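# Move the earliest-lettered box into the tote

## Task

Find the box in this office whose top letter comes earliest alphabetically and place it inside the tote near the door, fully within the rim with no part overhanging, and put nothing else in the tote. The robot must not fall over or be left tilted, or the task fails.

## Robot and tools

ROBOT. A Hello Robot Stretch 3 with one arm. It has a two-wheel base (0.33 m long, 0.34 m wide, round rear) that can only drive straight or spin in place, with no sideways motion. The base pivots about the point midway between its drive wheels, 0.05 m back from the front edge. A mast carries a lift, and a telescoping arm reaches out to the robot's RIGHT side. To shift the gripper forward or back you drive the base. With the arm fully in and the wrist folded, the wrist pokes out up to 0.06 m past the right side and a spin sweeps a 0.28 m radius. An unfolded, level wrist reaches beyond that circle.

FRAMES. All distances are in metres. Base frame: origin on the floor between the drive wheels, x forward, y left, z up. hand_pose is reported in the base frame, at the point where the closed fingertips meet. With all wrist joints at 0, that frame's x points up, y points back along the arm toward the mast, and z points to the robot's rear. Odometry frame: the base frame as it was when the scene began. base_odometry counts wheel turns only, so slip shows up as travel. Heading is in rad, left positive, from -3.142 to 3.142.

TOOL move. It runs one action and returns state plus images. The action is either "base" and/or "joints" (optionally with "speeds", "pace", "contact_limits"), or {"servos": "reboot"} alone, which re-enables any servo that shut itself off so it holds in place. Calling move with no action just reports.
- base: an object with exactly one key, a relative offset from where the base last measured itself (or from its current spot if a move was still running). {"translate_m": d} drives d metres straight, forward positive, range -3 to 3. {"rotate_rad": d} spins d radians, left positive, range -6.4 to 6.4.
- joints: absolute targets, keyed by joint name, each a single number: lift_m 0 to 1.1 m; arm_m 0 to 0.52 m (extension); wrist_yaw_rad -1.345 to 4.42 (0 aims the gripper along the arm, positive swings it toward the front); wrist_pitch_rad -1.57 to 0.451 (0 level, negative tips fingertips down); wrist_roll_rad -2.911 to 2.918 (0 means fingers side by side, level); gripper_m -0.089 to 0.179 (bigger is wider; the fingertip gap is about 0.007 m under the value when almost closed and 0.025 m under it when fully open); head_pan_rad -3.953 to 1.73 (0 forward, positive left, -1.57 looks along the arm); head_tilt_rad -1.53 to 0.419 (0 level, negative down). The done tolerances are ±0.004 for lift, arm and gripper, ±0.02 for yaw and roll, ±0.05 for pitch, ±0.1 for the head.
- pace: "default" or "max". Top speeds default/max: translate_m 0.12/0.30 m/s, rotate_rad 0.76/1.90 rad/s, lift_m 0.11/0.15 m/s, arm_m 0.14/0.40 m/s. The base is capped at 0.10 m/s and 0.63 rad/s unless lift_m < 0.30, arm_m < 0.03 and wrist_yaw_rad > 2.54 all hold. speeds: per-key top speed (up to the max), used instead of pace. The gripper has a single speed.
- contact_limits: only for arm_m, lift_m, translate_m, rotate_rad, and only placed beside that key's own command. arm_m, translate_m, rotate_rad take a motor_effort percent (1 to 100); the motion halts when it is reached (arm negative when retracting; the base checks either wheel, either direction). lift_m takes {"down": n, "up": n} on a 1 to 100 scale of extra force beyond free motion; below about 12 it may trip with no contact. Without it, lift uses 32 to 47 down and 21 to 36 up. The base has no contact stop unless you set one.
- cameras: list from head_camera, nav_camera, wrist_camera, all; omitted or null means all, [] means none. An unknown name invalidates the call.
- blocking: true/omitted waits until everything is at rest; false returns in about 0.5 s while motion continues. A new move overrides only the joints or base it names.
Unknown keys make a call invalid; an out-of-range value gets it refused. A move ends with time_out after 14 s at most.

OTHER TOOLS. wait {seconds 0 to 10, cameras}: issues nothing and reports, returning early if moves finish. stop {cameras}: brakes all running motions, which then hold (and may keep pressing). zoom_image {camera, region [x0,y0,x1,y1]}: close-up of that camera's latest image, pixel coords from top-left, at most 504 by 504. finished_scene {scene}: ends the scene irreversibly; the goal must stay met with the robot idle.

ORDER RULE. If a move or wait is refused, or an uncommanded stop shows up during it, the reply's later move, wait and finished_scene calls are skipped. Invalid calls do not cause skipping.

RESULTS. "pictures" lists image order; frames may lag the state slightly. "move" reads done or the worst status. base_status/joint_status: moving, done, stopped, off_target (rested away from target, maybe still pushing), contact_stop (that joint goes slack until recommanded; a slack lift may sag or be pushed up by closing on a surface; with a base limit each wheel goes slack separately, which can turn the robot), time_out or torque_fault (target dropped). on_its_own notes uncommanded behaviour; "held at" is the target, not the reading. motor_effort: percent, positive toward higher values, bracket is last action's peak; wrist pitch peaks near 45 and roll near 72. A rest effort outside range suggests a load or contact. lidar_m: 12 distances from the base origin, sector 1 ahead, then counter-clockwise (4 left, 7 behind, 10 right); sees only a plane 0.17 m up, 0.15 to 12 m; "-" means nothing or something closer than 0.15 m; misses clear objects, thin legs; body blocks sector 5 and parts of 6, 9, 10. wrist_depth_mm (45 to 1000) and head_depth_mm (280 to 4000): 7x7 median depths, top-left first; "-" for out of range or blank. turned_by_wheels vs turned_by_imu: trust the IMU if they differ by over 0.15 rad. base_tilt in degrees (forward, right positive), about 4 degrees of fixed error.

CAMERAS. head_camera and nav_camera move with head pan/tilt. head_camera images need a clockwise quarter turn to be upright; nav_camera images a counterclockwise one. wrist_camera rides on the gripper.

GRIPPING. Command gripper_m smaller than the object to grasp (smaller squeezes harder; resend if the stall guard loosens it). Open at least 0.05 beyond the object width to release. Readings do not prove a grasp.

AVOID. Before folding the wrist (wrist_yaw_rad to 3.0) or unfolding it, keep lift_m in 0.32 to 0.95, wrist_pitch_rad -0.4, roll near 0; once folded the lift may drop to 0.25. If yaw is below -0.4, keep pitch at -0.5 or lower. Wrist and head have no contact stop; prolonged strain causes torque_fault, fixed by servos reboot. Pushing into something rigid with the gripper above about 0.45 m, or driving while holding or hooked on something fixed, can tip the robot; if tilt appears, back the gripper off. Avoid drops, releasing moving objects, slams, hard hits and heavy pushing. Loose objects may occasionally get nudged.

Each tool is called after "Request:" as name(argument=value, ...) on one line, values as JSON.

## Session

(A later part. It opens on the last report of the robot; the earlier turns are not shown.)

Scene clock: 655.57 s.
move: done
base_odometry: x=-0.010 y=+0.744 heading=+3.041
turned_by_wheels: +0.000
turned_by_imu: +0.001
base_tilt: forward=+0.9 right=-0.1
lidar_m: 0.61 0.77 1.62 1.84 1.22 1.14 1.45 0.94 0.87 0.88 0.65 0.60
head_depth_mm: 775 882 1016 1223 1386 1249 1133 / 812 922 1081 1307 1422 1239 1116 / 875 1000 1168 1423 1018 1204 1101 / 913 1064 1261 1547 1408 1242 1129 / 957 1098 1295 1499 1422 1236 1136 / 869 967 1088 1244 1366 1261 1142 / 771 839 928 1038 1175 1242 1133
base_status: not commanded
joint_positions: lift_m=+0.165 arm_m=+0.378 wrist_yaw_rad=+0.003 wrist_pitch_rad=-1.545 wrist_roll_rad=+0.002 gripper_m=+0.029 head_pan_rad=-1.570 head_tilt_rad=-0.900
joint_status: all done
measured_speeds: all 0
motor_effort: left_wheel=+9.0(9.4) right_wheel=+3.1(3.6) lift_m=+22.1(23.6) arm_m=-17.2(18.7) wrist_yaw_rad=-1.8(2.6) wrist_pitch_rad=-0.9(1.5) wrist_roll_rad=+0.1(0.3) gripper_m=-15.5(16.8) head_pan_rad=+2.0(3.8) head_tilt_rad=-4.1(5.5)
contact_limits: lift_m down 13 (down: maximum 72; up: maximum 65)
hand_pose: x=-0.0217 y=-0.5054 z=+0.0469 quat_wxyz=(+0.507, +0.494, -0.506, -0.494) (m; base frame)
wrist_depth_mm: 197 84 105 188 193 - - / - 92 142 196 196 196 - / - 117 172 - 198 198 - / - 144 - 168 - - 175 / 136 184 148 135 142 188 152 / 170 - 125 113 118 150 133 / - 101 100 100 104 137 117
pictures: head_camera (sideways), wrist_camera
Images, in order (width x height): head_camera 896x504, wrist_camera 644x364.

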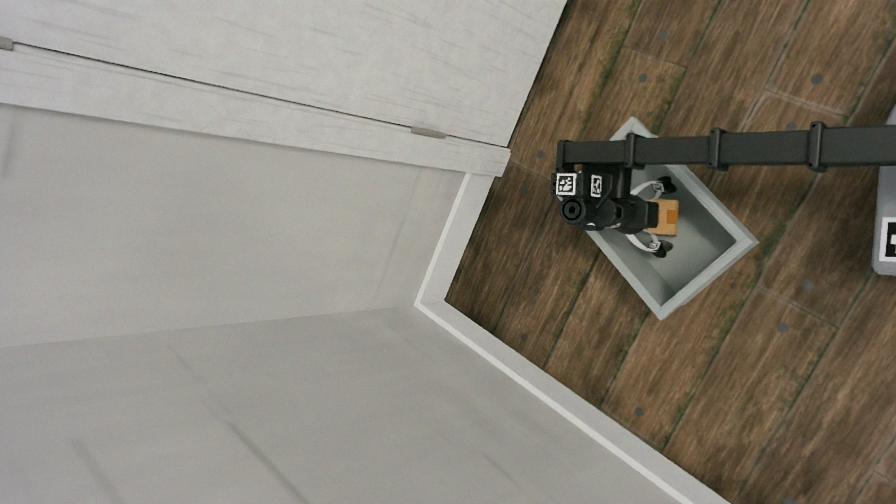

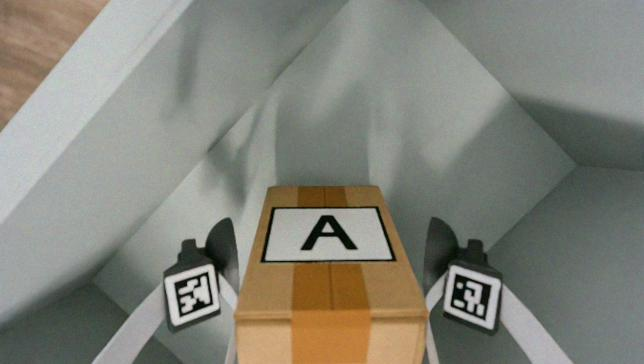

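Request:
move(joints={"lift_m": 0.138}, speeds={"lift_m": 0.03}, contact_limits={"lift_m": {"down": 13}}, cameras=["wrist_camera"])

Scene clock: 659.63 s.
move: contact_stop
base_odometry: x=-0.010 y=+0.744 heading=+3.041
turned_by_wheels: +0.000
turned_by_imu: +0.001
base_tilt: forward=+0.9 right=-0.4
lidar_m: 0.61 0.77 1.62 1.84 1.23 1.14 1.45 0.94 0.87 0.88 0.65 0.60
head_depth_mm: 776 881 1019 1215 1396 1259 1133 / 815 928 1082 1305 1417 1264 1116 / 873 1005 1174 1420 1036 1200 1107 / 917 1061 1273 1526 1418 1249 1135 / 953 1103 1288 1518 1405 1230 1136 / 871 965 1084 1240 1368 1264 1136 / 766 838 923 1032 1166 1243 1139
base_status: not commanded
joint_positions: lift_m=+0.152 arm_m=+0.378 wrist_yaw_rad=+0.002 wrist_pitch_rad=-1.545 wrist_roll_rad=+0.002 gripper_m=+0.029 head_pan_rad=-1.570 head_tilt_rad=-0.900
joint_status: lift_m contact_stop (moved -0.013 of -0.027)
measured_speeds: translate_m=+0.000 rotate_rad=+0.000 lift_m=+0.001 arm_m=+0.000 wrist_yaw_rad=+0.000 wrist_pitch_rad=+0.000 wrist_roll_rad=+0.000 head_pan_rad=+0.000 head_tilt_rad=+0.000
on_its_own: lift_m is slack since a contact_stop (your +0.138 is given up)
motor_effort: left_wheel=+8.1(9.3) right_wheel=-0.3(3.7) lift_m=+23.3(23.3) arm_m=-15.2(16.0) wrist_yaw_rad=-0.5(2.6) wrist_pitch_rad=-1.3(1.4) wrist_roll_rad=+0.0(0.3) gripper_m=-16.1(16.6) head_pan_rad=+0.7(3.1) head_tilt_rad=-5.2(5.2)
contact_limits: lift_m down 13 (down: maximum 72; up: maximum 65)
hand_pose: x=-0.0217 y=-0.5053 z=+0.0341 quat_wxyz=(+0.506, +0.494, -0.506, -0.494) (m; base frame)
wrist_depth_mm: - 76 102 181 180 - - / - 82 138 184 184 184 - / - 117 188 188 188 186 - / - 151 193 190 190 189 175 / 136 196 151 135 146 191 152 / 167 122 126 108 117 151 133 / - 113 100 100 103 139 117
pictures: wrist_camera
Images, in order (width x height): wrist_camera 644x364.

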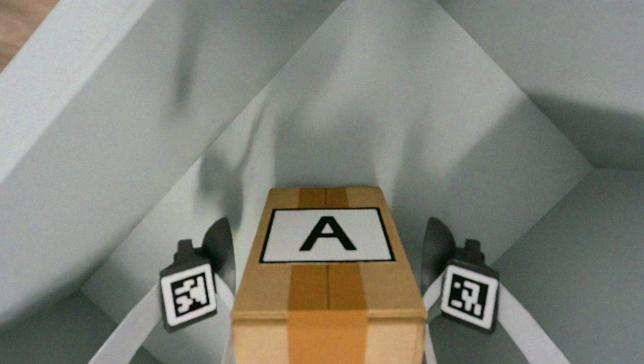

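Request:
move(joints={"gripper_m": 0.12}, cameras=["wrist_camera"])

Request:
move(joints={"lift_m": 0.5}, cameras=["wrist_camera", "head_camera"])

Scene clock: 664.27 s.
move: done
base_odometry: x=-0.010 y=+0.744 heading=+3.041
turned_by_wheels: +0.000
turned_by_imu: +0.001
base_tilt: forward=+1.0 right=-0.1
lidar_m: 0.60 0.76 1.62 1.84 1.22 1.14 1.45 0.94 0.87 0.88 0.65 0.60
head_depth_mm: 774 884 1017 1219 1383 1259 1127 / 810 921 1085 1301 1405 1259 1112 / 870 1000 1168 1417 1035 1182 1103 / 914 1063 1269 1527 1429 1243 1143 / 959 1103 1280 1522 1408 1232 1136 / 873 969 1081 1234 1363 1265 1134 / 767 836 926 1032 1174 1246 1138
base_status: not commanded
joint_positions: lift_m=+0.152 arm_m=+0.378 wrist_yaw_rad=+0.002 wrist_pitch_rad=-1.545 wrist_roll_rad=+0.002 gripper_m=+0.120 head_pan_rad=-1.570 head_tilt_rad=-0.900
joint_status: all done
measured_speeds: all 0
on_its_own: lift_m is slack since a contact_stop (your +0.138 is given up)
motor_effort: left_wheel=+7.5(8.5) right_wheel=-0.2(0.9) lift_m=+25.7(25.8) arm_m=-13.1(13.9) wrist_yaw_rad=-1.2(1.3) wrist_pitch_rad=-1.3(1.5) wrist_roll_rad=+0.1(0.3) gripper_m=-0.3(84.8) head_pan_rad=+1.4(3.1) head_tilt_rad=-3.9(4.8)
contact_limits: lift_m down 13 (down: maximum 72; up: maximum 65)
hand_pose: x=-0.0217 y=-0.5053 z=+0.0342 quat_wxyz=(+0.506, +0.494, -0.506, -0.494) (m; base frame)
wrist_depth_mm: - 76 105 180 181 - - / - 92 142 185 184 183 - / - 117 187 188 186 186 - / - 153 191 113 189 189 174 / 136 195 104 104 103 184 152 / 169 123 125 105 117 125 133 / - 109 - - 185 125 112
pictures: wrist_camera
Images, in order (width x height): wrist_camera 644x364.

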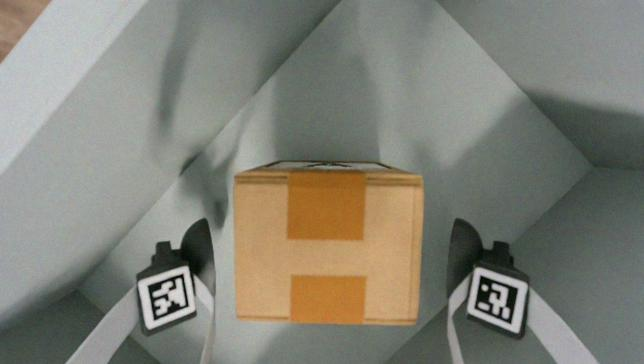

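Scene clock: 668.27 s.
move: done
base_odometry: x=-0.010 y=+0.744 heading=+3.041
turned_by_wheels: +0.000
turned_by_imu: +0.001
base_tilt: forward=+0.9 right=+0.0
lidar_m: 0.61 0.77 1.61 1.84 1.23 1.13 1.45 0.94 0.87 0.88 0.65 0.60
head_depth_mm: 775 884 1020 1214 1389 1258 1121 / 812 919 1082 775 645 559 505 / 870 996 1167 755 1339 1250 1136 / 916 1061 1263 1525 1357 1241 1137 / 952 1103 1287 1503 1426 1249 1132 / 874 966 1080 1232 1369 1253 1134 / 766 839 927 1036 1174 1245 1140
base_status: not commanded
joint_positions: lift_m=+0.500 arm_m=+0.378 wrist_yaw_rad=+0.002 wrist_pitch_rad=-1.546 wrist_roll_rad=+0.002 gripper_m=+0.120 head_pan_rad=-1.570 head_tilt_rad=-0.900
joint_status: all done
measured_speeds: all 0
motor_effort: left_wheel=+7.8(8.0) right_wheel=-0.6(0.9) lift_m=+30.3(33.3) arm_m=-11.6(13.1) wrist_yaw_rad=-0.6(1.4) wrist_pitch_rad=-0.7(1.5) wrist_roll_rad=+0.0(0.3) gripper_m=-0.2(2.1) head_pan_rad=+2.7(2.9) head_tilt_rad=-3.7(4.8)
hand_pose: x=-0.0217 y=-0.5053 z=+0.3819 quat_wxyz=(+0.506, +0.494, -0.506, -0.494) (m; base frame)
wrist_depth_mm: 426 525 515 506 505 502 506 / 441 525 521 510 515 508 509 / 448 527 529 475 508 516 520 / 540 539 537 445 532 523 524 / 562 551 435 - 542 537 534 / 568 123 562 550 547 125 548 / 579 559 568 563 561 128 544
pictures: head_camera (sideways), wrist_camera
Images, in order (width x height): head_camera 896x504, wrist_camera 644x364.

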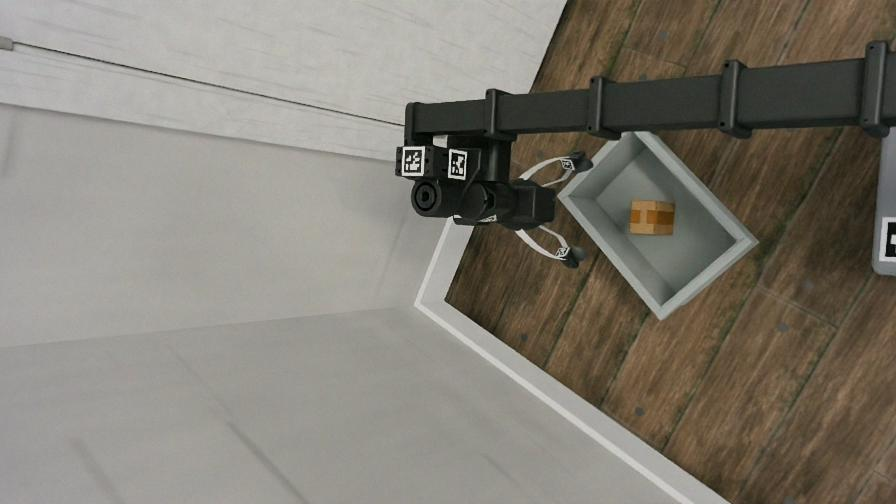

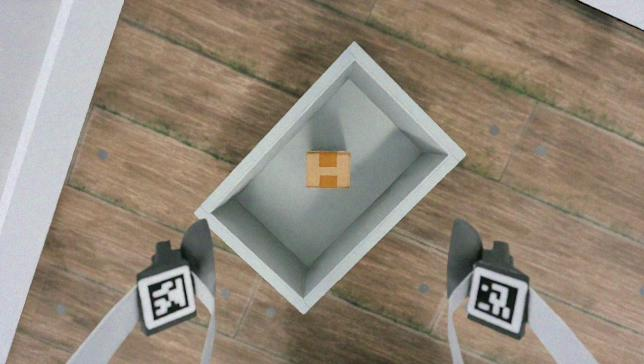

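Request:
finished_scene(scene=1)

The scene is finished: the task was done.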